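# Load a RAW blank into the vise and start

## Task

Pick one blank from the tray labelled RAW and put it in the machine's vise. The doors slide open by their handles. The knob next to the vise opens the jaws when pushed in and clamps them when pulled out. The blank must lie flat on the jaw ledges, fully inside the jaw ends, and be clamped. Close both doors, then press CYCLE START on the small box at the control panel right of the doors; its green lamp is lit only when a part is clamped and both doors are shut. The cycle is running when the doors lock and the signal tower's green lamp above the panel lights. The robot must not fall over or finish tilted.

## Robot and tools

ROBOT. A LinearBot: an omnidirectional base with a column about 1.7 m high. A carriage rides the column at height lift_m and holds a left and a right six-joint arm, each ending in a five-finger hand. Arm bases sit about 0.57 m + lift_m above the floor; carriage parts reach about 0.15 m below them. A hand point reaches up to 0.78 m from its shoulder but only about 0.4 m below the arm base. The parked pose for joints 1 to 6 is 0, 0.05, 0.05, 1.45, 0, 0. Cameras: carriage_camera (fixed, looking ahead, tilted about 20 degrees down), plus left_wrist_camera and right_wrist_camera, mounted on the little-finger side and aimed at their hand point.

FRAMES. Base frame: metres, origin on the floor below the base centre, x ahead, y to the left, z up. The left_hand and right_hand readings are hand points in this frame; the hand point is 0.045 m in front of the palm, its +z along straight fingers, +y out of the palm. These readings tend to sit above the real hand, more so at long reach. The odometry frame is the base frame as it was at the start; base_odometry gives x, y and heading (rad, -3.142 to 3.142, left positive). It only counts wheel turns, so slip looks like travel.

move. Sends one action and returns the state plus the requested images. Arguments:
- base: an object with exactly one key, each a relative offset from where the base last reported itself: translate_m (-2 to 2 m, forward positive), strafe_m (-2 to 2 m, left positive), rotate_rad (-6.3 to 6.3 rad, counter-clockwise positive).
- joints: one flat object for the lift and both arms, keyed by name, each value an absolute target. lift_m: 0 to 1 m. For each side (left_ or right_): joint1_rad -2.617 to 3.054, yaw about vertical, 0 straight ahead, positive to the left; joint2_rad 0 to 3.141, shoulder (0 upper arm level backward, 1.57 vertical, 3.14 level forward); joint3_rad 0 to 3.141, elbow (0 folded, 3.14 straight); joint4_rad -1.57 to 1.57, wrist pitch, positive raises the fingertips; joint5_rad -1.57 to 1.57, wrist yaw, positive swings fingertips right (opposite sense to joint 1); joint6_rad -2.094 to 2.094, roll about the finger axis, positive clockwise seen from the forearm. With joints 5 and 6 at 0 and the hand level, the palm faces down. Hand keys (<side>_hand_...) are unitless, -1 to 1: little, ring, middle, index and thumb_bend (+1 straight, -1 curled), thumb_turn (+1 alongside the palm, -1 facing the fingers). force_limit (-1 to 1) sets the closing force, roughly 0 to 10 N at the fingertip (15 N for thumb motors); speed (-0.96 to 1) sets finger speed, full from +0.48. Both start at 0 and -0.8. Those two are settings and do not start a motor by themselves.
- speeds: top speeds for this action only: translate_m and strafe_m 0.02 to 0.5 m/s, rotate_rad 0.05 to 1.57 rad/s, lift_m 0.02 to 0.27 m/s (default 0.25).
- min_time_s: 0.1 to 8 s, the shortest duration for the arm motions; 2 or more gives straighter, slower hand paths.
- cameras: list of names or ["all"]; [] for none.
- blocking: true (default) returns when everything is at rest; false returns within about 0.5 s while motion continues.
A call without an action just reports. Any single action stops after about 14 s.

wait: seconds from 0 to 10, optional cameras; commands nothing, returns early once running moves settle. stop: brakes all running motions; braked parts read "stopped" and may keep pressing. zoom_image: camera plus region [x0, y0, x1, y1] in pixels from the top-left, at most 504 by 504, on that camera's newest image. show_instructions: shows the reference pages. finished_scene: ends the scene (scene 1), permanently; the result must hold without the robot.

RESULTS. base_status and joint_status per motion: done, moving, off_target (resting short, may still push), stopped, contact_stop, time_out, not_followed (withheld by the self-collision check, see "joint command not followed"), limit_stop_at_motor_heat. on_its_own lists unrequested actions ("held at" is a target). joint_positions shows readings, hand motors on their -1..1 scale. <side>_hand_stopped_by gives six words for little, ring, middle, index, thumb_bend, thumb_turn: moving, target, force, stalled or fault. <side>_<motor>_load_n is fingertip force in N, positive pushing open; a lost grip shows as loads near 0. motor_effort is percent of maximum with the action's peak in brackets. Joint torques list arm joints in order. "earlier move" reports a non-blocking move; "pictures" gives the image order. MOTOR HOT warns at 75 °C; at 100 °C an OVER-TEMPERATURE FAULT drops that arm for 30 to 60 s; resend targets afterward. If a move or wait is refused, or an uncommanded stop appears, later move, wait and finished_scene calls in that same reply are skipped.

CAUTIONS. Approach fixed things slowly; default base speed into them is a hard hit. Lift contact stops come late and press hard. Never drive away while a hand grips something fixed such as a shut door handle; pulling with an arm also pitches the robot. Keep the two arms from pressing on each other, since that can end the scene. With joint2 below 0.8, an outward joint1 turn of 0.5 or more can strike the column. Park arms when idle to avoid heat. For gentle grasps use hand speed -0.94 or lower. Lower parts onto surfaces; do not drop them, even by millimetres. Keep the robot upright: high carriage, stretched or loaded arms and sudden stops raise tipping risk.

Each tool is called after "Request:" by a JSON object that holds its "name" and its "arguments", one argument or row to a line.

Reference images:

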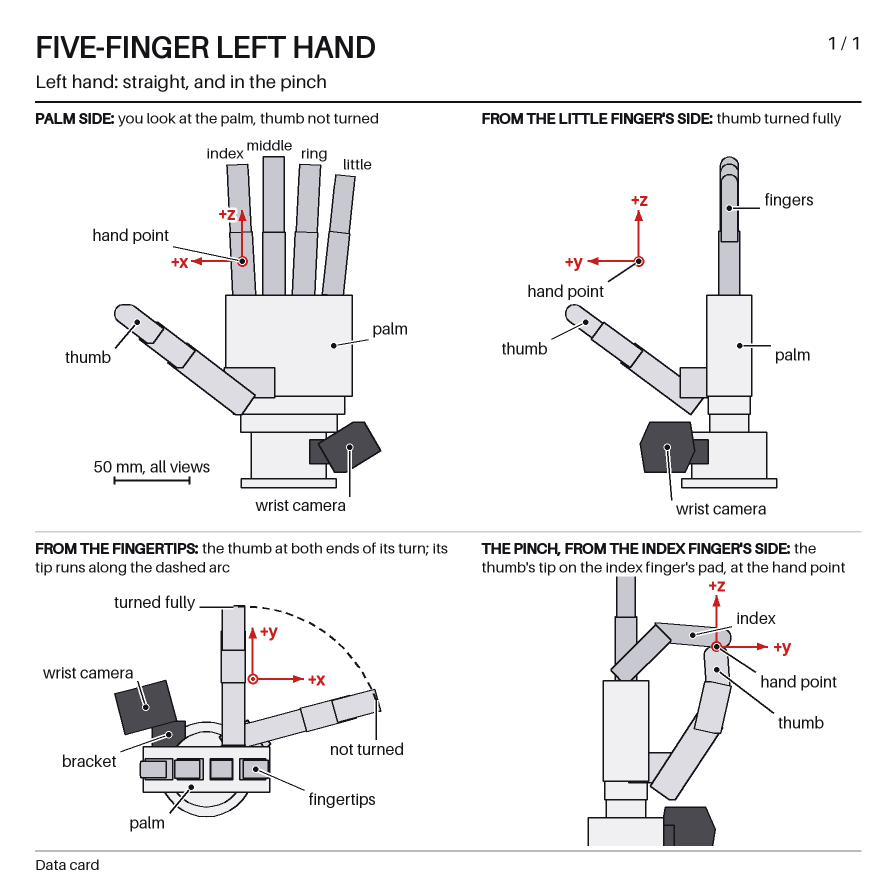

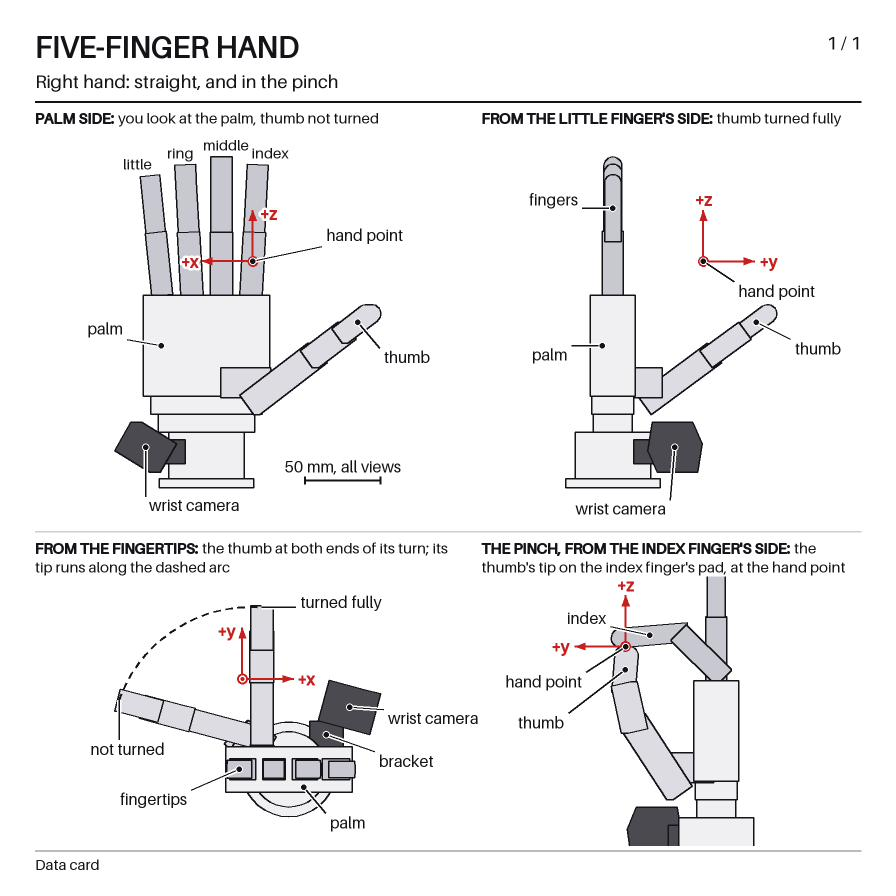

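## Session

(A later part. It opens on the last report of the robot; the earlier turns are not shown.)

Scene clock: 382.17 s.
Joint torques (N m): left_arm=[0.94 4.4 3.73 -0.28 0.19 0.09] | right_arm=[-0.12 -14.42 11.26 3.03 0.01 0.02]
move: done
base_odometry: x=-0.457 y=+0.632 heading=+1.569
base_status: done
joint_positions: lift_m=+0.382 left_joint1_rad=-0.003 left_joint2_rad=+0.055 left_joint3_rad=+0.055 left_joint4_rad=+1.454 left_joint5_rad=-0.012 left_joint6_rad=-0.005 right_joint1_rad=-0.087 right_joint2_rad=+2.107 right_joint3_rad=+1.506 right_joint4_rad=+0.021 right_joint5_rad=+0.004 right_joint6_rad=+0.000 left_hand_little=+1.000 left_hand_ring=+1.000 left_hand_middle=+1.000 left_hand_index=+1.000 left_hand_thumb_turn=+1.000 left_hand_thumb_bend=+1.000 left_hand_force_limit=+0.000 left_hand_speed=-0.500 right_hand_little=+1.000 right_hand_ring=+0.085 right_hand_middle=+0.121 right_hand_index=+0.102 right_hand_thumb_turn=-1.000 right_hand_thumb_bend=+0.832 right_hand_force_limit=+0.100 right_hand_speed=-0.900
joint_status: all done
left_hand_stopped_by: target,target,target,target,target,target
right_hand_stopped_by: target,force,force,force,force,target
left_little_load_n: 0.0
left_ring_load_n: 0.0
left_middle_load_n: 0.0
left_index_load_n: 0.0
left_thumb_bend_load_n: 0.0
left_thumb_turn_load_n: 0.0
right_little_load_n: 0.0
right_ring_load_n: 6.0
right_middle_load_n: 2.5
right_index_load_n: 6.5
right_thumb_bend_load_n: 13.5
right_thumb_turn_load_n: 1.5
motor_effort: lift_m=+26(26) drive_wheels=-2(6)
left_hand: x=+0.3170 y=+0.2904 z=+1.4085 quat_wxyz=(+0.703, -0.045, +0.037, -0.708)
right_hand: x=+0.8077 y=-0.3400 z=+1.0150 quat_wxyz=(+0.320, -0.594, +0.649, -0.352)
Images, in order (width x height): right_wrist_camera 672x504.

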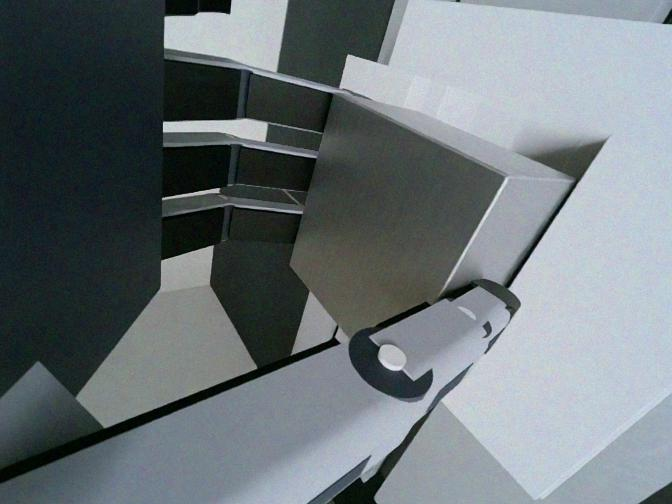

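Request:
{"name": "move", "arguments": {
  "joints": {"lift_m": 0.376},
  "speeds": {"lift_m": 0.02},
  "cameras": ["right_wrist_camera"]
}}

Request:
{"name": "zoom_image", "arguments": {
  "camera": "right_wrist_camera",
  "region": [340, 40, 640, 220]
}}

Scene clock: 383.33 s.
Joint torques (N m): left_arm=[0.92 4.55 3.86 -0.27 0.18 0.1] | right_arm=[-0.1 -14.42 11.25 3.01 0 0.02]
move: done
base_odometry: x=-0.457 y=+0.632 heading=+1.569
base_status: not commanded
joint_positions: lift_m=+0.376 left_joint1_rad=-0.003 left_joint2_rad=+0.055 left_joint3_rad=+0.055 left_joint4_rad=+1.454 left_joint5_rad=-0.012 left_joint6_rad=-0.005 right_joint1_rad=-0.087 right_joint2_rad=+2.107 right_joint3_rad=+1.506 right_joint4_rad=+0.024 right_joint5_rad=+0.004 right_joint6_rad=+0.000 left_hand_little=+1.000 left_hand_ring=+1.000 left_hand_middle=+1.000 left_hand_index=+1.000 left_hand_thumb_turn=+1.000 left_hand_thumb_bend=+1.000 left_hand_force_limit=+0.000 left_hand_speed=-0.500 right_hand_little=+1.000 right_hand_ring=+0.085 right_hand_middle=+0.121 right_hand_index=+0.102 right_hand_thumb_turn=-1.000 right_hand_thumb_bend=+0.832 right_hand_force_limit=+0.100 right_hand_speed=-0.900
joint_status: all done
left_hand_stopped_by: target,target,target,target,target,target
right_hand_stopped_by: target,force,force,force,force,target
left_little_load_n: 0.0
left_ring_load_n: 0.0
left_middle_load_n: 0.0
left_index_load_n: 0.0
left_thumb_bend_load_n: 0.0
left_thumb_turn_load_n: 0.0
right_little_load_n: 0.0
right_ring_load_n: 6.0
right_middle_load_n: 2.5
right_index_load_n: 6.0
right_thumb_bend_load_n: 14.0
right_thumb_turn_load_n: 1.5
motor_effort: lift_m=+25(26) drive_wheels=-2(2)
left_hand: x=+0.3171 y=+0.2904 z=+1.4025 quat_wxyz=(+0.703, -0.046, +0.037, -0.708)
right_hand: x=+0.8083 y=-0.3400 z=+1.0097 quat_wxyz=(+0.321, -0.593, +0.649, -0.353)
Images, in order (width x height): right_wrist_camera 672x504.

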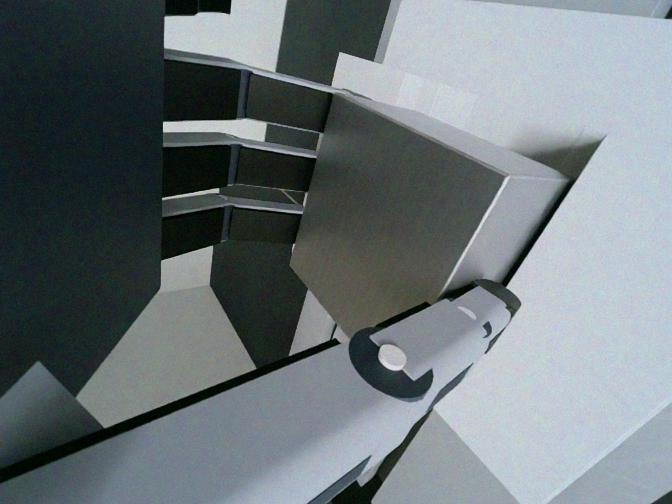

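Scaled by 1.680 from the camera's image (finer frame: 960x720).

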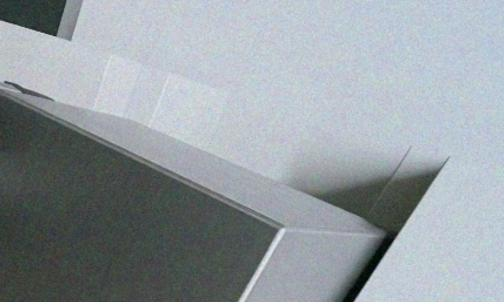

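Request:
{"name": "move", "arguments": {
  "joints": {"lift_m": 0.37},
  "speeds": {"lift_m": 0.02},
  "cameras": ["right_wrist_camera", "carriage_camera"]
}}

Request:
{"name": "zoom_image", "arguments": {
  "camera": "right_wrist_camera",
  "region": [340, 40, 640, 220]
}}

Request:
{"name": "zoom_image", "arguments": {
  "camera": "carriage_camera",
  "region": [400, 250, 520, 370]
}}

Scene clock: 384.03 s.
Joint torques (N m): left_arm=[0.91 4.44 3.81 -0.26 0.19 0.1] | right_arm=[-0.1 -14.43 10.22 3.11 0.06 0.03]
move: done
base_odometry: x=-0.457 y=+0.632 heading=+1.569
base_status: not commanded
joint_positions: lift_m=+0.371 left_joint1_rad=-0.003 left_joint2_rad=+0.055 left_joint3_rad=+0.054 left_joint4_rad=+1.454 left_joint5_rad=-0.012 left_joint6_rad=-0.005 right_joint1_rad=-0.087 right_joint2_rad=+2.107 right_joint3_rad=+1.518 right_joint4_rad=+0.017 right_joint5_rad=-0.001 right_joint6_rad=-0.001 left_hand_little=+1.000 left_hand_ring=+1.000 left_hand_middle=+1.000 left_hand_index=+1.000 left_hand_thumb_turn=+1.000 left_hand_thumb_bend=+1.000 left_hand_force_limit=+0.000 left_hand_speed=-0.500 right_hand_little=+1.000 right_hand_ring=+0.085 right_hand_middle=+0.120 right_hand_index=+0.102 right_hand_thumb_turn=-1.000 right_hand_thumb_bend=+0.832 right_hand_force_limit=+0.100 right_hand_speed=-0.900
joint_status: all done
left_hand_stopped_by: target,target,target,target,target,target
right_hand_stopped_by: target,force,force,force,force,target
left_little_load_n: 0.0
left_ring_load_n: 0.0
left_middle_load_n: 0.0
left_index_load_n: 0.0
left_thumb_bend_load_n: 0.0
left_thumb_turn_load_n: 0.0
right_little_load_n: 0.0
right_ring_load_n: 4.0
right_middle_load_n: 0.5
right_index_load_n: 3.0
right_thumb_bend_load_n: 16.5
right_thumb_turn_load_n: -0.5
motor_effort: lift_m=+24(24) drive_wheels=+0(2)
left_hand: x=+0.3172 y=+0.2904 z=+1.3965 quat_wxyz=(+0.703, -0.046, +0.037, -0.708)
right_hand: x=+0.8100 y=-0.3392 z=+1.0073 quat_wxyz=(+0.324, -0.594, +0.647, -0.353)
pictures: carriage_camera, right_wrist_camera
Images, in order (width x height): carriage_camera 672x504, right_wrist_camera 672x504.

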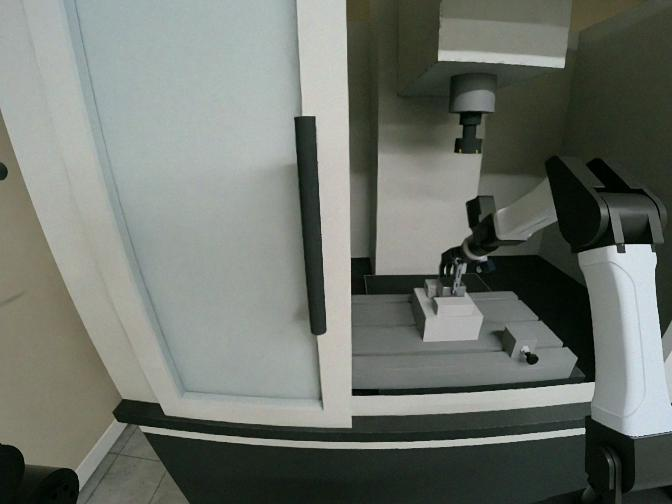

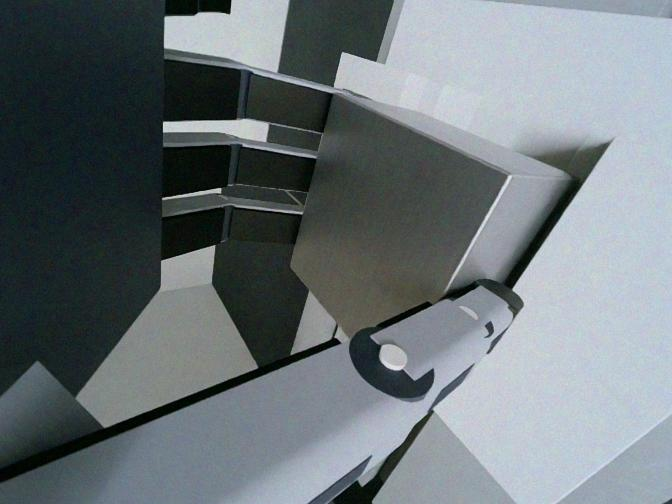

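Scaled by 1.680 from the camera's image (finer frame: 960x720).

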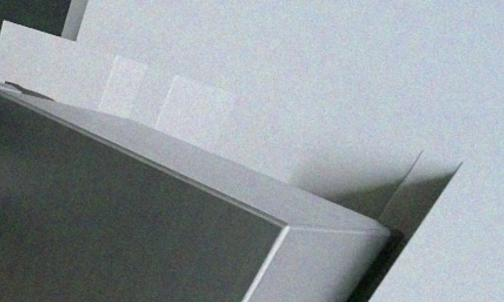

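Scaled by 4.200 from the camera's image (finer frame: 960x720).

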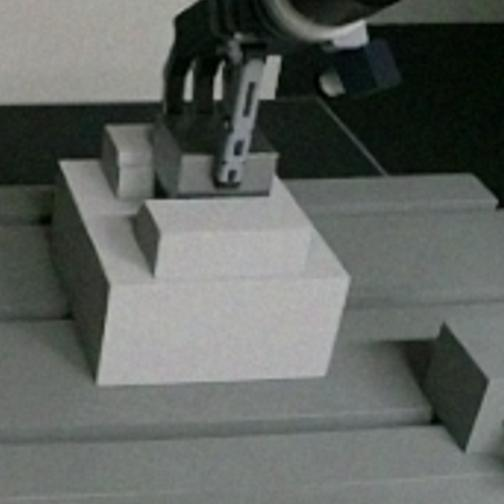

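Request:
{"name": "move", "arguments": {
  "joints": {"lift_m": 0.367},
  "speeds": {"lift_m": 0.02},
  "cameras": ["right_wrist_camera", "carriage_camera"]
}}

Request:
{"name": "zoom_image", "arguments": {
  "camera": "right_wrist_camera",
  "region": [340, 40, 640, 220]
}}

Request:
{"name": "zoom_image", "arguments": {
  "camera": "carriage_camera",
  "region": [415, 265, 495, 345]
}}

Scene clock: 384.77 s.
Joint torques (N m): left_arm=[0.92 4.62 4.04 -0.29 0.21 0.1] | right_arm=[-0.09 -14.26 9.8 3.2 0.11 0.03]
move: done
base_odometry: x=-0.457 y=+0.632 heading=+1.569
base_status: not commanded
joint_positions: lift_m=+0.368 left_joint1_rad=-0.003 left_joint2_rad=+0.054 left_joint3_rad=+0.053 left_joint4_rad=+1.454 left_joint5_rad=-0.012 left_joint6_rad=-0.005 right_joint1_rad=-0.087 right_joint2_rad=+2.104 right_joint3_rad=+1.523 right_joint4_rad=+0.009 right_joint5_rad=-0.005 right_joint6_rad=-0.001 left_hand_little=+1.000 left_hand_ring=+1.000 left_hand_middle=+1.000 left_hand_index=+1.000 left_hand_thumb_turn=+1.000 left_hand_thumb_bend=+1.000 left_hand_force_limit=+0.000 left_hand_speed=-0.500 right_hand_little=+1.000 right_hand_ring=+0.084 right_hand_middle=+0.120 right_hand_index=+0.102 right_hand_thumb_turn=-1.000 right_hand_thumb_bend=+0.832 right_hand_force_limit=+0.100 right_hand_speed=-0.900
joint_status: all done
left_hand_stopped_by: target,target,target,target,target,target
right_hand_stopped_by: target,force,force,force,force,target
left_little_load_n: 0.0
left_ring_load_n: 0.0
left_middle_load_n: 0.0
left_index_load_n: 0.0
left_thumb_bend_load_n: 0.0
left_thumb_turn_load_n: 0.0
right_little_load_n: 0.0
right_ring_load_n: 3.0
right_middle_load_n: 0.0
right_index_load_n: 2.5
right_thumb_bend_load_n: 16.5
right_thumb_turn_load_n: 0.5
motor_effort: lift_m=+24(25) drive_wheels=+0(0)
left_hand: x=+0.3175 y=+0.2904 z=+1.3931 quat_wxyz=(+0.703, -0.046, +0.037, -0.708)
right_hand: x=+0.8100 y=-0.3385 z=+1.0064 quat_wxyz=(+0.325, -0.595, +0.646, -0.352)
pictures: carriage_camera, right_wrist_camera
Images, in order (width x height): carriage_camera 672x504, right_wrist_camera 672x504.

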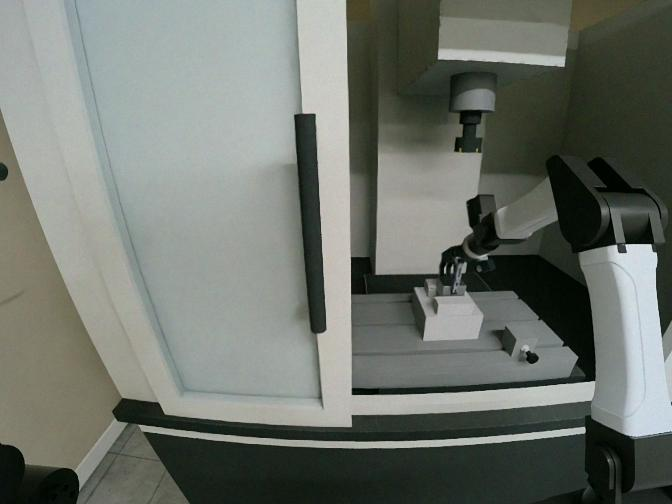

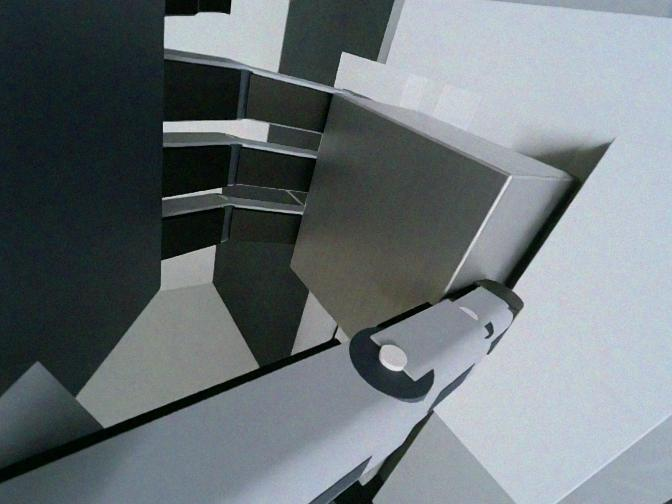

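Scaled by 1.680 from the camera's image (finer frame: 960x720).

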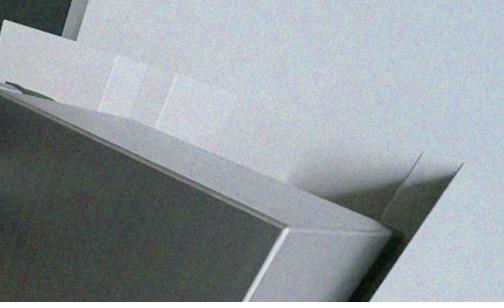

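Scaled by 6.300 from the camera's image (finer frame: 960x720).

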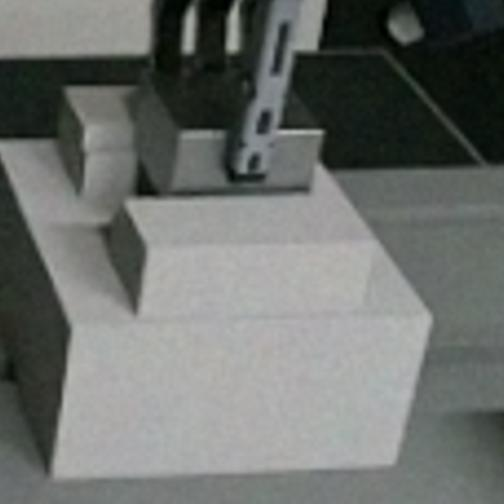

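Request:
{"name": "move", "arguments": {
  "joints": {"lift_m": 0.37},
  "speeds": {"lift_m": 0.02}
}}

Request:
{"name": "move", "arguments": {
  "joints": {"right_hand_speed": -0.85, "right_hand_index": 0.3, "right_hand_middle": 0.3, "right_hand_ring": 0.3, "right_hand_thumb_bend": 1.0},
  "cameras": ["right_wrist_camera", "carriage_camera"]
}}

Request:
{"name": "zoom_image", "arguments": {
  "camera": "carriage_camera",
  "region": [415, 265, 495, 345]
}}

Scene clock: 385.80 s.
Joint torques (N m): left_arm=[0.91 4.42 3.93 -0.25 0.19 0.09] | right_arm=[-0.1 -14.2 9.78 3.19 0.11 0.04]
move: done
base_odometry: x=-0.457 y=+0.632 heading=+1.569
base_status: not commanded
joint_positions: lift_m=+0.370 left_joint1_rad=-0.003 left_joint2_rad=+0.054 left_joint3_rad=+0.052 left_joint4_rad=+1.454 left_joint5_rad=-0.012 left_joint6_rad=-0.005 right_joint1_rad=-0.087 right_joint2_rad=+2.104 right_joint3_rad=+1.523 right_joint4_rad=+0.009 right_joint5_rad=-0.005 right_joint6_rad=-0.002 left_hand_little=+1.000 left_hand_ring=+1.000 left_hand_middle=+1.000 left_hand_index=+1.000 left_hand_thumb_turn=+1.000 left_hand_thumb_bend=+1.000 left_hand_force_limit=+0.000 left_hand_speed=-0.500 right_hand_little=+1.000 right_hand_ring=+0.084 right_hand_middle=+0.120 right_hand_index=+0.102 right_hand_thumb_turn=-1.000 right_hand_thumb_bend=+0.832 right_hand_force_limit=+0.100 right_hand_speed=-0.900
joint_status: all done
left_hand_stopped_by: target,target,target,target,target,target
right_hand_stopped_by: target,force,force,force,force,target
left_little_load_n: 0.0
left_ring_load_n: 0.0
left_middle_load_n: 0.0
left_index_load_n: 0.0
left_thumb_bend_load_n: 0.0
left_thumb_turn_load_n: 0.0
right_little_load_n: 0.0
right_ring_load_n: 5.0
right_middle_load_n: 1.0
right_index_load_n: 3.5
right_thumb_bend_load_n: 15.5
right_thumb_turn_load_n: -0.5
motor_effort: lift_m=+34(37) drive_wheels=+0(0)
left_hand: x=+0.3178 y=+0.2904 z=+1.3949 quat_wxyz=(+0.703, -0.046, +0.038, -0.708)
right_hand: x=+0.8100 y=-0.3384 z=+1.0085 quat_wxyz=(+0.325, -0.595, +0.646, -0.352)
pictures: none

Scene clock: 387.07 s.
Joint torques (N m): left_arm=[0.83 4.44 4.07 -0.22 0.19 0.1] | right_arm=[-0.1 -14.24 9.83 2.95 0.11 0.04]
move: done
base_odometry: x=-0.457 y=+0.632 heading=+1.569
base_status: not commanded
joint_positions: lift_m=+0.370 left_joint1_rad=-0.003 left_joint2_rad=+0.054 left_joint3_rad=+0.052 left_joint4_rad=+1.454 left_joint5_rad=-0.012 left_joint6_rad=-0.005 right_joint1_rad=-0.087 right_joint2_rad=+2.104 right_joint3_rad=+1.523 right_joint4_rad=+0.034 right_joint5_rad=-0.005 right_joint6_rad=-0.002 left_hand_little=+1.000 left_hand_ring=+1.000 left_hand_middle=+1.000 left_hand_index=+1.000 left_hand_thumb_turn=+1.000 left_hand_thumb_bend=+1.000 left_hand_force_limit=+0.000 left_hand_speed=-0.500 right_hand_little=+1.000 right_hand_ring=+0.300 right_hand_middle=+0.300 right_hand_index=+0.300 right_hand_thumb_turn=-1.000 right_hand_thumb_bend=+1.000 right_hand_force_limit=+0.100 right_hand_speed=-0.850
joint_status: all done
left_hand_stopped_by: target,target,target,target,target,target
right_hand_stopped_by: target,target,target,target,target,target
left_little_load_n: 0.0
left_ring_load_n: 0.0
left_middle_load_n: 0.0
left_index_load_n: 0.0
left_thumb_bend_load_n: 0.0
left_thumb_turn_load_n: 0.0
right_little_load_n: 0.0
right_ring_load_n: 0.0
right_middle_load_n: 0.0
right_index_load_n: 0.0
right_thumb_bend_load_n: 0.5
right_thumb_turn_load_n: 0.5
motor_effort: lift_m=+34(35) drive_wheels=+0(0)
left_hand: x=+0.3178 y=+0.2904 z=+1.3949 quat_wxyz=(+0.703, -0.046, +0.038, -0.708)
right_hand: x=+0.8148 y=-0.3389 z=+1.0133 quat_wxyz=(+0.332, -0.591, +0.641, -0.360)
pictures: carriage_camera, right_wrist_camera
Images, in order (width x height): carriage_camera 672x504, right_wrist_camera 672x504.

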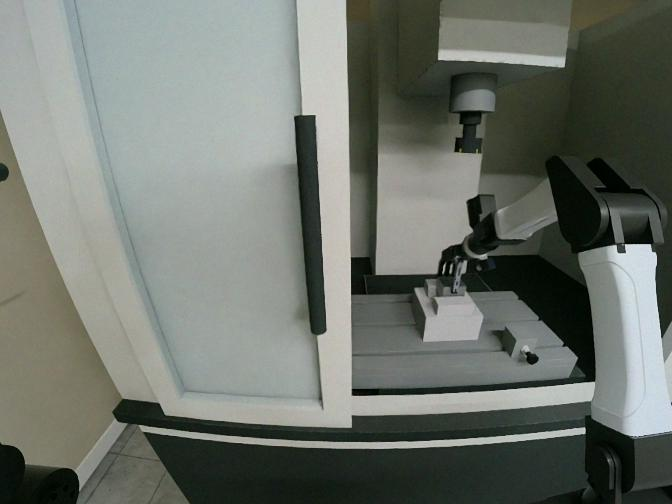

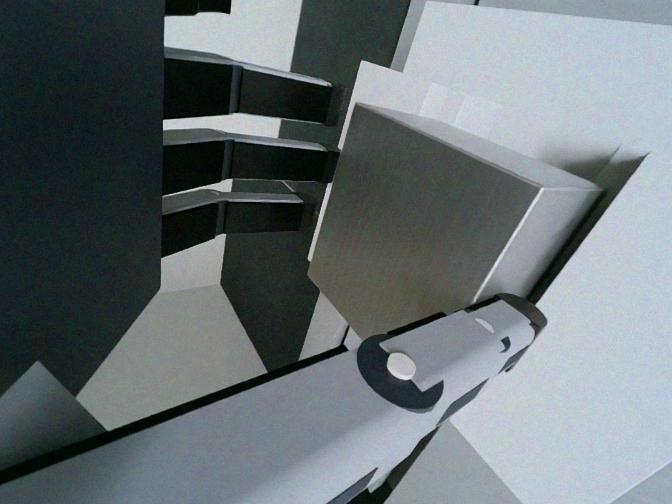

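Scaled by 6.300 from the camera's image (finer frame: 960x720).

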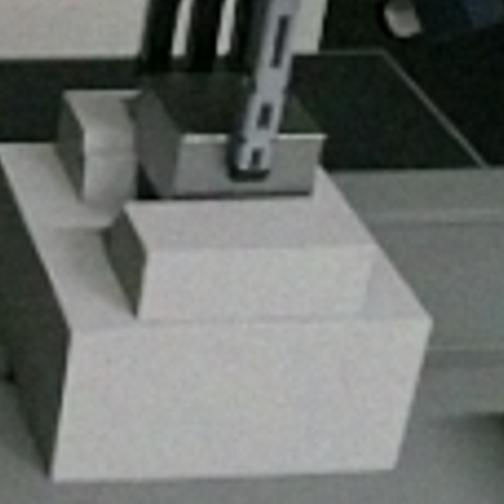

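Request:
{"name": "move", "arguments": {
  "joints": {"right_hand_index": 0.6, "right_hand_middle": 0.6, "right_hand_ring": 0.6, "right_hand_speed": -0.7},
  "cameras": []
}}

Request:
{"name": "move", "arguments": {
  "joints": {"lift_m": 0.43},
  "speeds": {"lift_m": 0.05},
  "cameras": ["right_wrist_camera", "carriage_camera"]
}}

Request:
{"name": "zoom_image", "arguments": {
  "camera": "carriage_camera",
  "region": [415, 285, 495, 365]
}}

Scene clock: 388.07 s.
Joint torques (N m): left_arm=[0.84 4.45 3.99 -0.25 0.2 0.08] | right_arm=[-0.1 -14.26 9.83 2.95 0.11 0.04]
move: done
base_odometry: x=-0.457 y=+0.632 heading=+1.569
base_status: not commanded
joint_positions: lift_m=+0.370 left_joint1_rad=-0.003 left_joint2_rad=+0.054 left_joint3_rad=+0.052 left_joint4_rad=+1.454 left_joint5_rad=-0.012 left_joint6_rad=-0.005 right_joint1_rad=-0.087 right_joint2_rad=+2.104 right_joint3_rad=+1.523 right_joint4_rad=+0.034 right_joint5_rad=-0.005 right_joint6_rad=-0.002 left_hand_little=+1.000 left_hand_ring=+1.000 left_hand_middle=+1.000 left_hand_index=+1.000 left_hand_thumb_turn=+1.000 left_hand_thumb_bend=+1.000 left_hand_force_limit=+0.000 left_hand_speed=-0.500 right_hand_little=+1.000 right_hand_ring=+0.600 right_hand_middle=+0.600 right_hand_index=+0.600 right_hand_thumb_turn=-1.000 right_hand_thumb_bend=+1.000 right_hand_force_limit=+0.100 right_hand_speed=-0.700
joint_status: all done
left_hand_stopped_by: target,target,target,target,target,target
right_hand_stopped_by: target,target,target,target,target,target
left_little_load_n: 0.0
left_ring_load_n: 0.0
left_middle_load_n: 0.0
left_index_load_n: 0.0
left_thumb_bend_load_n: 0.0
left_thumb_turn_load_n: 0.0
right_little_load_n: 0.0
right_ring_load_n: 0.0
right_middle_load_n: 0.0
right_index_load_n: 0.0
right_thumb_bend_load_n: 0.0
right_thumb_turn_load_n: 0.5
motor_effort: lift_m=+34(34) drive_wheels=+0(0)
left_hand: x=+0.3178 y=+0.2904 z=+1.3949 quat_wxyz=(+0.703, -0.046, +0.038, -0.708)
right_hand: x=+0.8148 y=-0.3389 z=+1.0133 quat_wxyz=(+0.332, -0.591, +0.641, -0.360)

Scene clock: 389.67 s.
Joint torques (N m): left_arm=[0.91 4.63 3.97 -0.28 0.19 0.1] | right_arm=[-0.1 -14.34 9.18 2.43 0.11 0.04]
move: done
base_odometry: x=-0.457 y=+0.632 heading=+1.569
base_status: not commanded
joint_positions: lift_m=+0.430 left_joint1_rad=-0.003 left_joint2_rad=+0.054 left_joint3_rad=+0.052 left_joint4_rad=+1.454 left_joint5_rad=-0.012 left_joint6_rad=-0.005 right_joint1_rad=-0.087 right_joint2_rad=+2.104 right_joint3_rad=+1.530 right_joint4_rad=+0.088 right_joint5_rad=-0.005 right_joint6_rad=-0.002 left_hand_little=+1.000 left_hand_ring=+1.000 left_hand_middle=+1.000 left_hand_index=+1.000 left_hand_thumb_turn=+1.000 left_hand_thumb_bend=+1.000 left_hand_force_limit=+0.000 left_hand_speed=-0.500 right_hand_little=+1.000 right_hand_ring=+0.600 right_hand_middle=+0.600 right_hand_index=+0.600 right_hand_thumb_turn=-1.000 right_hand_thumb_bend=+1.000 right_hand_force_limit=+0.100 right_hand_speed=-0.700
joint_status: all done
left_hand_stopped_by: target,target,target,target,target,target
right_hand_stopped_by: target,target,target,target,target,target
left_little_load_n: 0.0
left_ring_load_n: 0.0
left_middle_load_n: 0.0
left_index_load_n: 0.0
left_thumb_bend_load_n: 0.0
left_thumb_turn_load_n: 0.0
right_little_load_n: 0.0
right_ring_load_n: 0.0
right_middle_load_n: 0.0
right_index_load_n: 0.0
right_thumb_bend_load_n: 0.0
right_thumb_turn_load_n: 0.0
on_its_own: right_joint4_rad moved +0.054 to your old target +0.090
motor_effort: lift_m=+34(39) drive_wheels=+0(0)
left_hand: x=+0.3178 y=+0.2904 z=+1.4549 quat_wxyz=(+0.703, -0.046, +0.038, -0.708)
right_hand: x=+0.8267 y=-0.3399 z=+1.0876 quat_wxyz=(+0.350, -0.581, +0.630, -0.379)
pictures: carriage_camera, right_wrist_camera
Images, in order (width x height): carriage_camera 672x504, right_wrist_camera 672x504.

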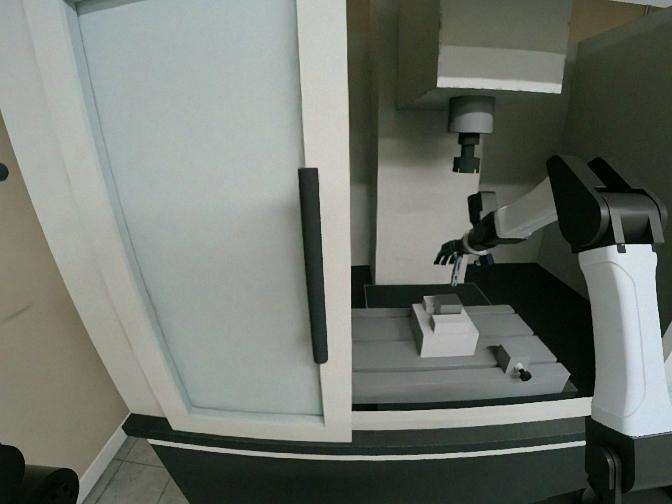

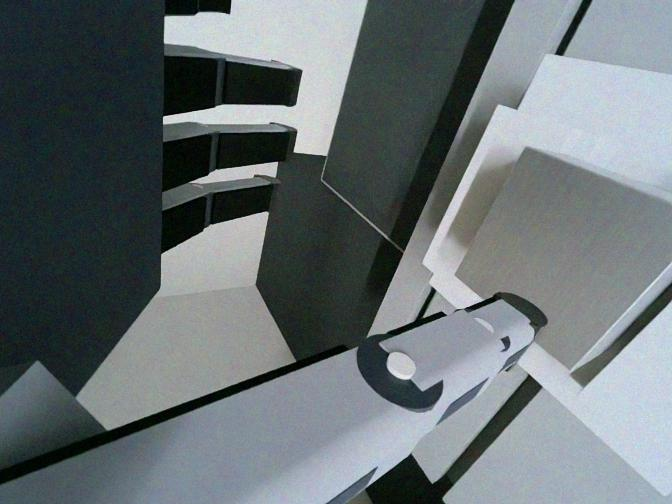

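Scaled by 6.300 from the camera's image (finer frame: 960x720).

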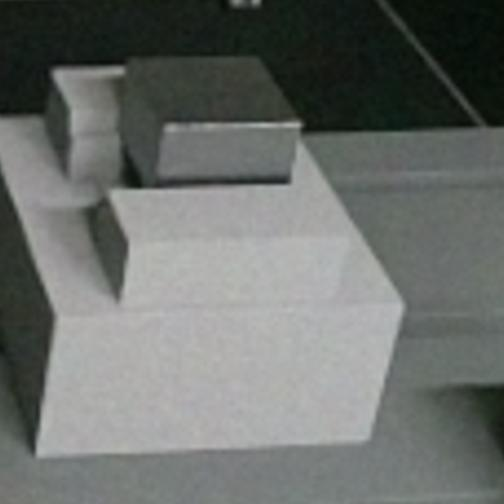

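Request:
{"name": "move", "arguments": {
  "base": {"translate_m": -0.1},
  "speeds": {"translate_m": 0.2},
  "cameras": ["right_wrist_camera", "carriage_camera"]
}}

Request:
{"name": "zoom_image", "arguments": {
  "camera": "carriage_camera",
  "region": [390, 270, 470, 350]
}}

Scene clock: 391.37 s.
Joint torques (N m): left_arm=[0.87 4.46 3.97 -0.24 0.19 0.1] | right_arm=[-0.1 -14.3 9.26 2.39 0.11 0.04]
move: done
base_odometry: x=-0.457 y=+0.532 heading=+1.569
base_status: done
joint_positions: lift_m=+0.430 left_joint1_rad=-0.003 left_joint2_rad=+0.054 left_joint3_rad=+0.052 left_joint4_rad=+1.454 left_joint5_rad=-0.012 left_joint6_rad=-0.005 right_joint1_rad=-0.087 right_joint2_rad=+2.104 right_joint3_rad=+1.530 right_joint4_rad=+0.091 right_joint5_rad=-0.005 right_joint6_rad=-0.002 left_hand_little=+1.000 left_hand_ring=+1.000 left_hand_middle=+1.000 left_hand_index=+1.000 left_hand_thumb_turn=+1.000 left_hand_thumb_bend=+1.000 left_hand_force_limit=+0.000 left_hand_speed=-0.500 right_hand_little=+1.000 right_hand_ring=+0.600 right_hand_middle=+0.600 right_hand_index=+0.600 right_hand_thumb_turn=-1.000 right_hand_thumb_bend=+1.000 right_hand_force_limit=+0.100 right_hand_speed=-0.700
joint_status: not commanded
left_hand_stopped_by: target,target,target,target,target,target
right_hand_stopped_by: target,target,target,target,target,target
left_little_load_n: 0.0
left_ring_load_n: 0.0
left_middle_load_n: 0.0
left_index_load_n: 0.0
left_thumb_bend_load_n: 0.0
left_thumb_turn_load_n: 0.0
right_little_load_n: -0.5
right_ring_load_n: 0.0
right_middle_load_n: 0.0
right_index_load_n: 0.0
right_thumb_bend_load_n: 0.0
right_thumb_turn_load_n: 0.0
motor_effort: lift_m=+34(34) drive_wheels=-5(9)
left_hand: x=+0.3178 y=+0.2904 z=+1.4549 quat_wxyz=(+0.703, -0.046, +0.038, -0.708)
right_hand: x=+0.8274 y=-0.3400 z=+1.0884 quat_wxyz=(+0.351, -0.580, +0.629, -0.380)
pictures: carriage_camera, right_wrist_camera
Images, in order (width x height): carriage_camera 672x504, right_wrist_camera 672x504.

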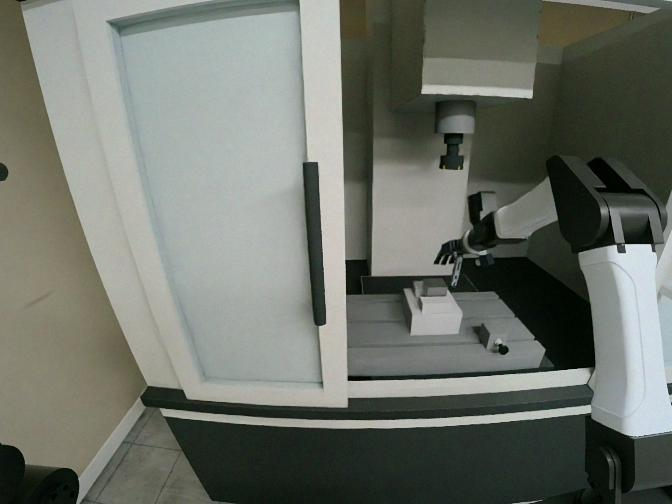

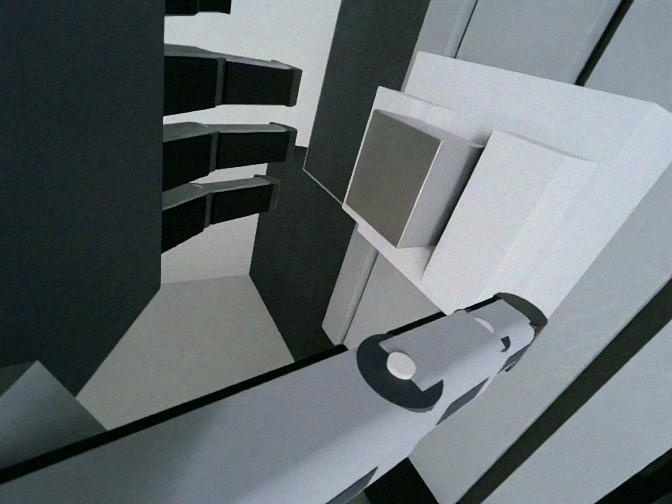

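Scaled by 6.300 from the camera's image (finer frame: 960x720).

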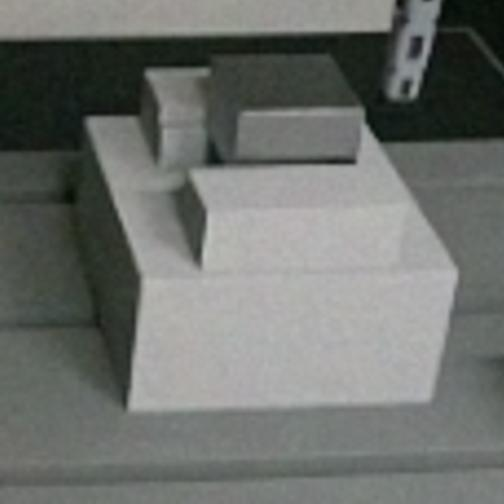

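Request:
{"name": "move", "arguments": {
  "base": {"translate_m": -0.3},
  "speeds": {"translate_m": 0.3}
}}

Request:
{"name": "move", "arguments": {
  "base": {"strafe_m": 0.0},
  "joints": {"right_joint1_rad": 0, "right_joint2_rad": 0.05, "right_joint3_rad": 0.05, "right_joint4_rad": 1.45, "right_joint5_rad": 0, "right_joint6_rad": 0, "right_hand_index": 1, "right_hand_middle": 1, "right_hand_ring": 1, "lift_m": 0.2, "right_hand_speed": -0.5},
  "min_time_s": 2.5
}}

Scene clock: 395.80 s.
Joint torques (N m): left_arm=[0.91 4.55 4.11 -0.26 0.19 0.1] | right_arm=[-0.16 -14.38 9.22 2.38 0.11 0.04]
move: done
base_odometry: x=-0.458 y=+0.232 heading=+1.569
base_status: done
joint_positions: lift_m=+0.430 left_joint1_rad=-0.003 left_joint2_rad=+0.054 left_joint3_rad=+0.052 left_joint4_rad=+1.454 left_joint5_rad=-0.012 left_joint6_rad=-0.005 right_joint1_rad=-0.087 right_joint2_rad=+2.104 right_joint3_rad=+1.530 right_joint4_rad=+0.093 right_joint5_rad=-0.005 right_joint6_rad=-0.002 left_hand_little=+1.000 left_hand_ring=+1.000 left_hand_middle=+1.000 left_hand_index=+1.000 left_hand_thumb_turn=+1.000 left_hand_thumb_bend=+1.000 left_hand_force_limit=+0.000 left_hand_speed=-0.500 right_hand_little=+1.000 right_hand_ring=+0.600 right_hand_middle=+0.600 right_hand_index=+0.600 right_hand_thumb_turn=-1.000 right_hand_thumb_bend=+1.000 right_hand_force_limit=+0.100 right_hand_speed=-0.700
joint_status: not commanded
left_hand_stopped_by: target,target,target,target,target,target
right_hand_stopped_by: target,target,target,target,target,target
left_little_load_n: -0.5
left_ring_load_n: 0.0
left_middle_load_n: 0.0
left_index_load_n: 0.0
left_thumb_bend_load_n: 0.0
left_thumb_turn_load_n: 0.0
right_little_load_n: 0.0
right_ring_load_n: 0.0
right_middle_load_n: 0.0
right_index_load_n: 0.0
right_thumb_bend_load_n: 0.0
right_thumb_turn_load_n: 0.0
motor_effort: lift_m=+33(34) drive_wheels=-2(6)
left_hand: x=+0.3179 y=+0.2904 z=+1.4549 quat_wxyz=(+0.703, -0.046, +0.038, -0.708)
right_hand: x=+0.8277 y=-0.3400 z=+1.0888 quat_wxyz=(+0.352, -0.580, +0.629, -0.381)
pictures: none

Scene clock: 398.63 s.
Joint torques (N m): left_arm=[0.9 4.53 4 -0.24 0.2 0.11] | right_arm=[0.66 2.52 4.82 0.26 0.11 0.05]
move: done
base_odometry: x=-0.458 y=+0.232 heading=+1.568
base_status: done
joint_positions: lift_m=+0.200 left_joint1_rad=-0.003 left_joint2_rad=+0.054 left_joint3_rad=+0.052 left_joint4_rad=+1.454 left_joint5_rad=-0.012 left_joint6_rad=-0.005 right_joint1_rad=-0.008 right_joint2_rad=+0.064 right_joint3_rad=+0.060 right_joint4_rad=+1.436 right_joint5_rad=-0.005 right_joint6_rad=-0.002 left_hand_little=+1.000 left_hand_ring=+1.000 left_hand_middle=+1.000 left_hand_index=+1.000 left_hand_thumb_turn=+1.000 left_hand_thumb_bend=+1.000 left_hand_force_limit=+0.000 left_hand_speed=-0.500 right_hand_little=+1.000 right_hand_ring=+1.000 right_hand_middle=+1.000 right_hand_index=+1.000 right_hand_thumb_turn=-1.000 right_hand_thumb_bend=+1.000 right_hand_force_limit=+0.100 right_hand_speed=-0.500
joint_status: all done
left_hand_stopped_by: target,target,target,target,target,target
right_hand_stopped_by: target,target,target,target,target,target
left_little_load_n: 0.5
left_ring_load_n: 0.0
left_middle_load_n: 0.0
left_index_load_n: 0.0
left_thumb_bend_load_n: 0.0
left_thumb_turn_load_n: 0.0
right_little_load_n: 0.0
right_ring_load_n: 0.0
right_middle_load_n: 0.0
right_index_load_n: 0.0
right_thumb_bend_load_n: 0.0
right_thumb_turn_load_n: 0.0
motor_effort: lift_m=+26(27) drive_wheels=-1(2)
left_hand: x=+0.3179 y=+0.2903 z=+1.2255 quat_wxyz=(+0.703, -0.046, +0.038, -0.708)
right_hand: x=+0.3234 y=-0.2885 z=+1.2254 quat_wxyz=(+0.702, -0.050, +0.047, -0.709)
pictures: none

Request:
{"name": "move", "arguments": {
  "base": {"strafe_m": -0.553},
  "joints": {"left_joint1_rad": -0.19, "left_joint2_rad": 1.919, "left_joint3_rad": 1.438, "left_joint4_rad": 0.478, "left_joint5_rad": 1.376, "left_joint6_rad": 1.35, "left_hand_thumb_turn": -1, "left_hand_speed": -0.3, "lift_m": 0.09},
  "speeds": {"strafe_m": 0.3},
  "min_time_s": 2.5,
  "cameras": ["carriage_camera", "left_wrist_camera"]
}}

Scene clock: 402.27 s.
Joint torques (N m): left_arm=[0.46 -9.94 7.28 1.46 0.23 0.22] | right_arm=[0.66 2.86 5.41 0.19 0.09 0.05]
move: done
base_odometry: x=+0.095 y=+0.230 heading=+1.568
base_status: done
joint_positions: lift_m=+0.090 left_joint1_rad=-0.188 left_joint2_rad=+1.905 left_joint3_rad=+1.414 left_joint4_rad=+0.490 left_joint5_rad=+1.360 left_joint6_rad=+1.337 right_joint1_rad=-0.008 right_joint2_rad=+0.061 right_joint3_rad=+0.054 right_joint4_rad=+1.442 right_joint5_rad=-0.004 right_joint6_rad=-0.002 left_hand_little=+1.000 left_hand_ring=+1.000 left_hand_middle=+1.000 left_hand_index=+1.000 left_hand_thumb_turn=-1.000 left_hand_thumb_bend=+1.000 left_hand_force_limit=+0.000 left_hand_speed=-0.300 right_hand_little=+1.000 right_hand_ring=+1.000 right_hand_middle=+1.000 right_hand_index=+1.000 right_hand_thumb_turn=-1.000 right_hand_thumb_bend=+1.000 right_hand_force_limit=+0.100 right_hand_speed=-0.500
joint_status: all done
left_hand_stopped_by: target,target,target,target,target,target
right_hand_stopped_by: target,target,target,target,target,target
left_little_load_n: 0.0
left_ring_load_n: 0.0
left_middle_load_n: 0.0
left_index_load_n: 0.0
left_thumb_bend_load_n: 0.0
left_thumb_turn_load_n: 0.5
right_little_load_n: 0.0
right_ring_load_n: 0.0
right_middle_load_n: 0.0
right_index_load_n: 0.0
right_thumb_bend_load_n: 0.0
right_thumb_turn_load_n: 0.0
motor_effort: lift_m=+27(27) drive_wheels=-3(6)
left_hand: x=+0.6980 y=+0.0468 z=+0.9249 quat_wxyz=(+0.444, +0.432, +0.560, -0.550)
right_hand: x=+0.3231 y=-0.2888 z=+1.1140 quat_wxyz=(+0.702, -0.049, +0.047, -0.709)
Images, in order (width x height): carriage_camera 672x504, left_wrist_camera 672x504.

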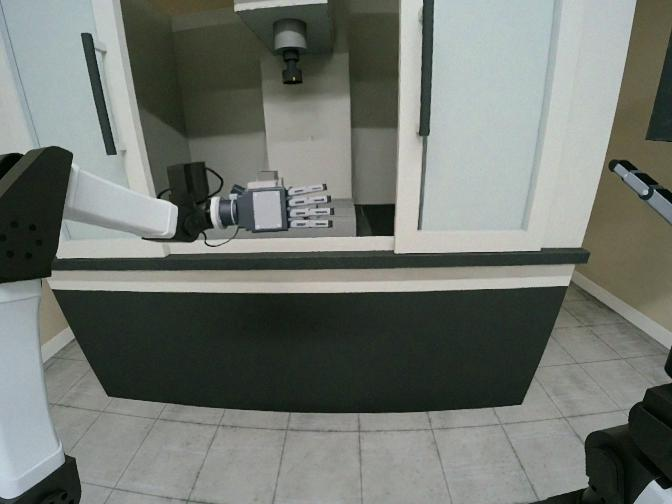

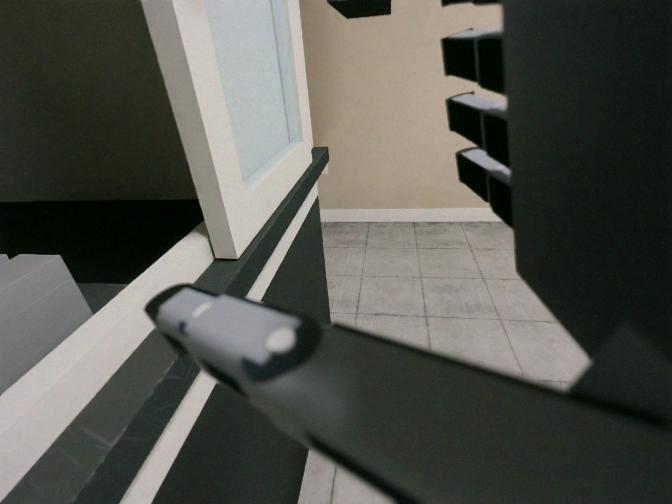

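Request:
{"name": "move", "arguments": {
  "base": {"translate_m": 0.22},
  "speeds": {"translate_m": 0.2},
  "cameras": ["carriage_camera", "left_wrist_camera"]
}}

Scene clock: 404.63 s.
Joint torques (N m): left_arm=[0.44 -9.96 7.23 1.51 0.21 0.21] | right_arm=[0.66 2.78 5.42 0.08 0.09 0.05]
move: done
base_odometry: x=+0.096 y=+0.450 heading=+1.568
base_status: done
joint_positions: lift_m=+0.090 left_joint1_rad=-0.188 left_joint2_rad=+1.906 left_joint3_rad=+1.416 left_joint4_rad=+0.484 left_joint5_rad=+1.364 left_joint6_rad=+1.338 right_joint1_rad=-0.008 right_joint2_rad=+0.061 right_joint3_rad=+0.054 right_joint4_rad=+1.449 right_joint5_rad=-0.004 right_joint6_rad=-0.002 left_hand_little=+1.000 left_hand_ring=+1.000 left_hand_middle=+1.000 left_hand_index=+1.000 left_hand_thumb_turn=-1.000 left_hand_thumb_bend=+1.000 left_hand_force_limit=+0.000 left_hand_speed=-0.300 right_hand_little=+1.000 right_hand_ring=+1.000 right_hand_middle=+1.000 right_hand_index=+1.000 right_hand_thumb_turn=-1.000 right_hand_thumb_bend=+1.000 right_hand_force_limit=+0.100 right_hand_speed=-0.500
joint_status: not commanded
left_hand_stopped_by: target,target,target,target,target,target
right_hand_stopped_by: target,target,target,target,target,target
left_little_load_n: 0.0
left_ring_load_n: 0.0
left_middle_load_n: -0.5
left_index_load_n: 0.0
left_thumb_bend_load_n: 0.0
left_thumb_turn_load_n: 0.0
right_little_load_n: 0.0
right_ring_load_n: 0.0
right_middle_load_n: 0.0
right_index_load_n: 0.0
right_thumb_bend_load_n: 0.0
right_thumb_turn_load_n: 0.0
motor_effort: lift_m=+27(27) drive_wheels=-5(7)
left_hand: x=+0.6973 y=+0.0466 z=+0.9243 quat_wxyz=(+0.442, +0.432, +0.560, -0.552)
right_hand: x=+0.3213 y=-0.2888 z=+1.1146 quat_wxyz=(+0.702, -0.047, +0.045, -0.709)
Images, in order (width x height): carriage_camera 672x504, left_wrist_camera 672x504.

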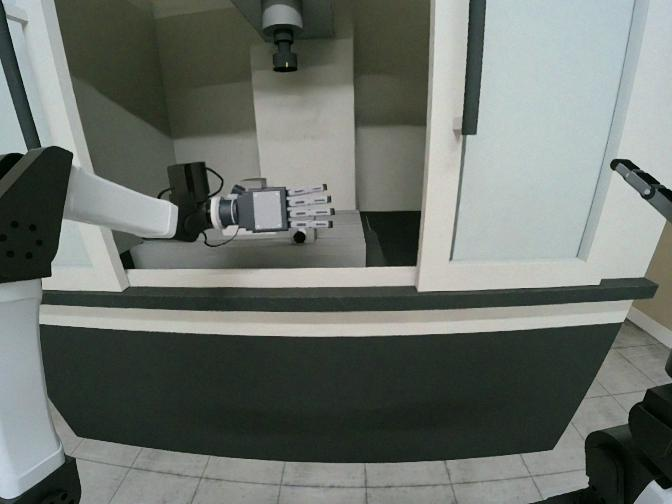

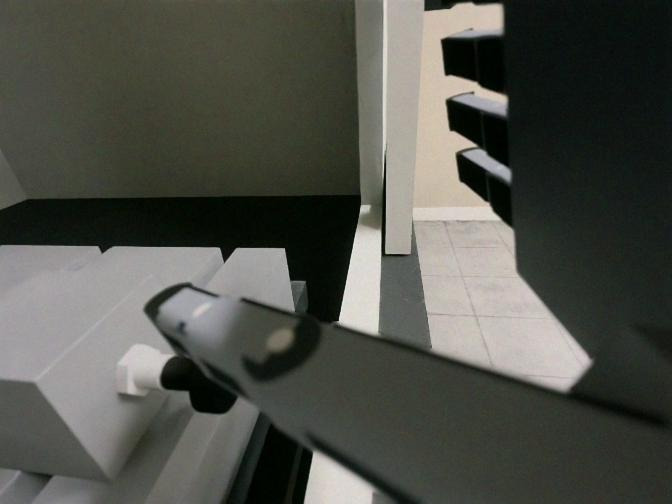

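Request:
{"name": "zoom_image", "arguments": {
  "camera": "left_wrist_camera",
  "region": [80, 300, 280, 460]
}}

Scaled by 2.520 from the camera's image (finer frame: 960x720).

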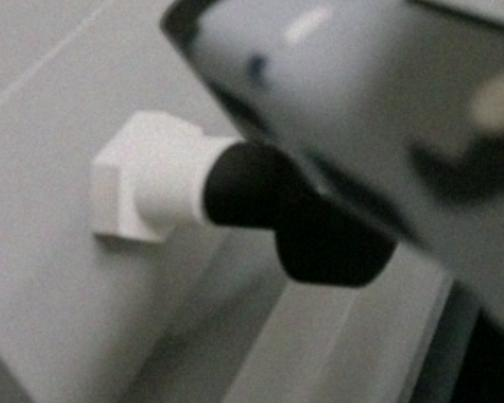

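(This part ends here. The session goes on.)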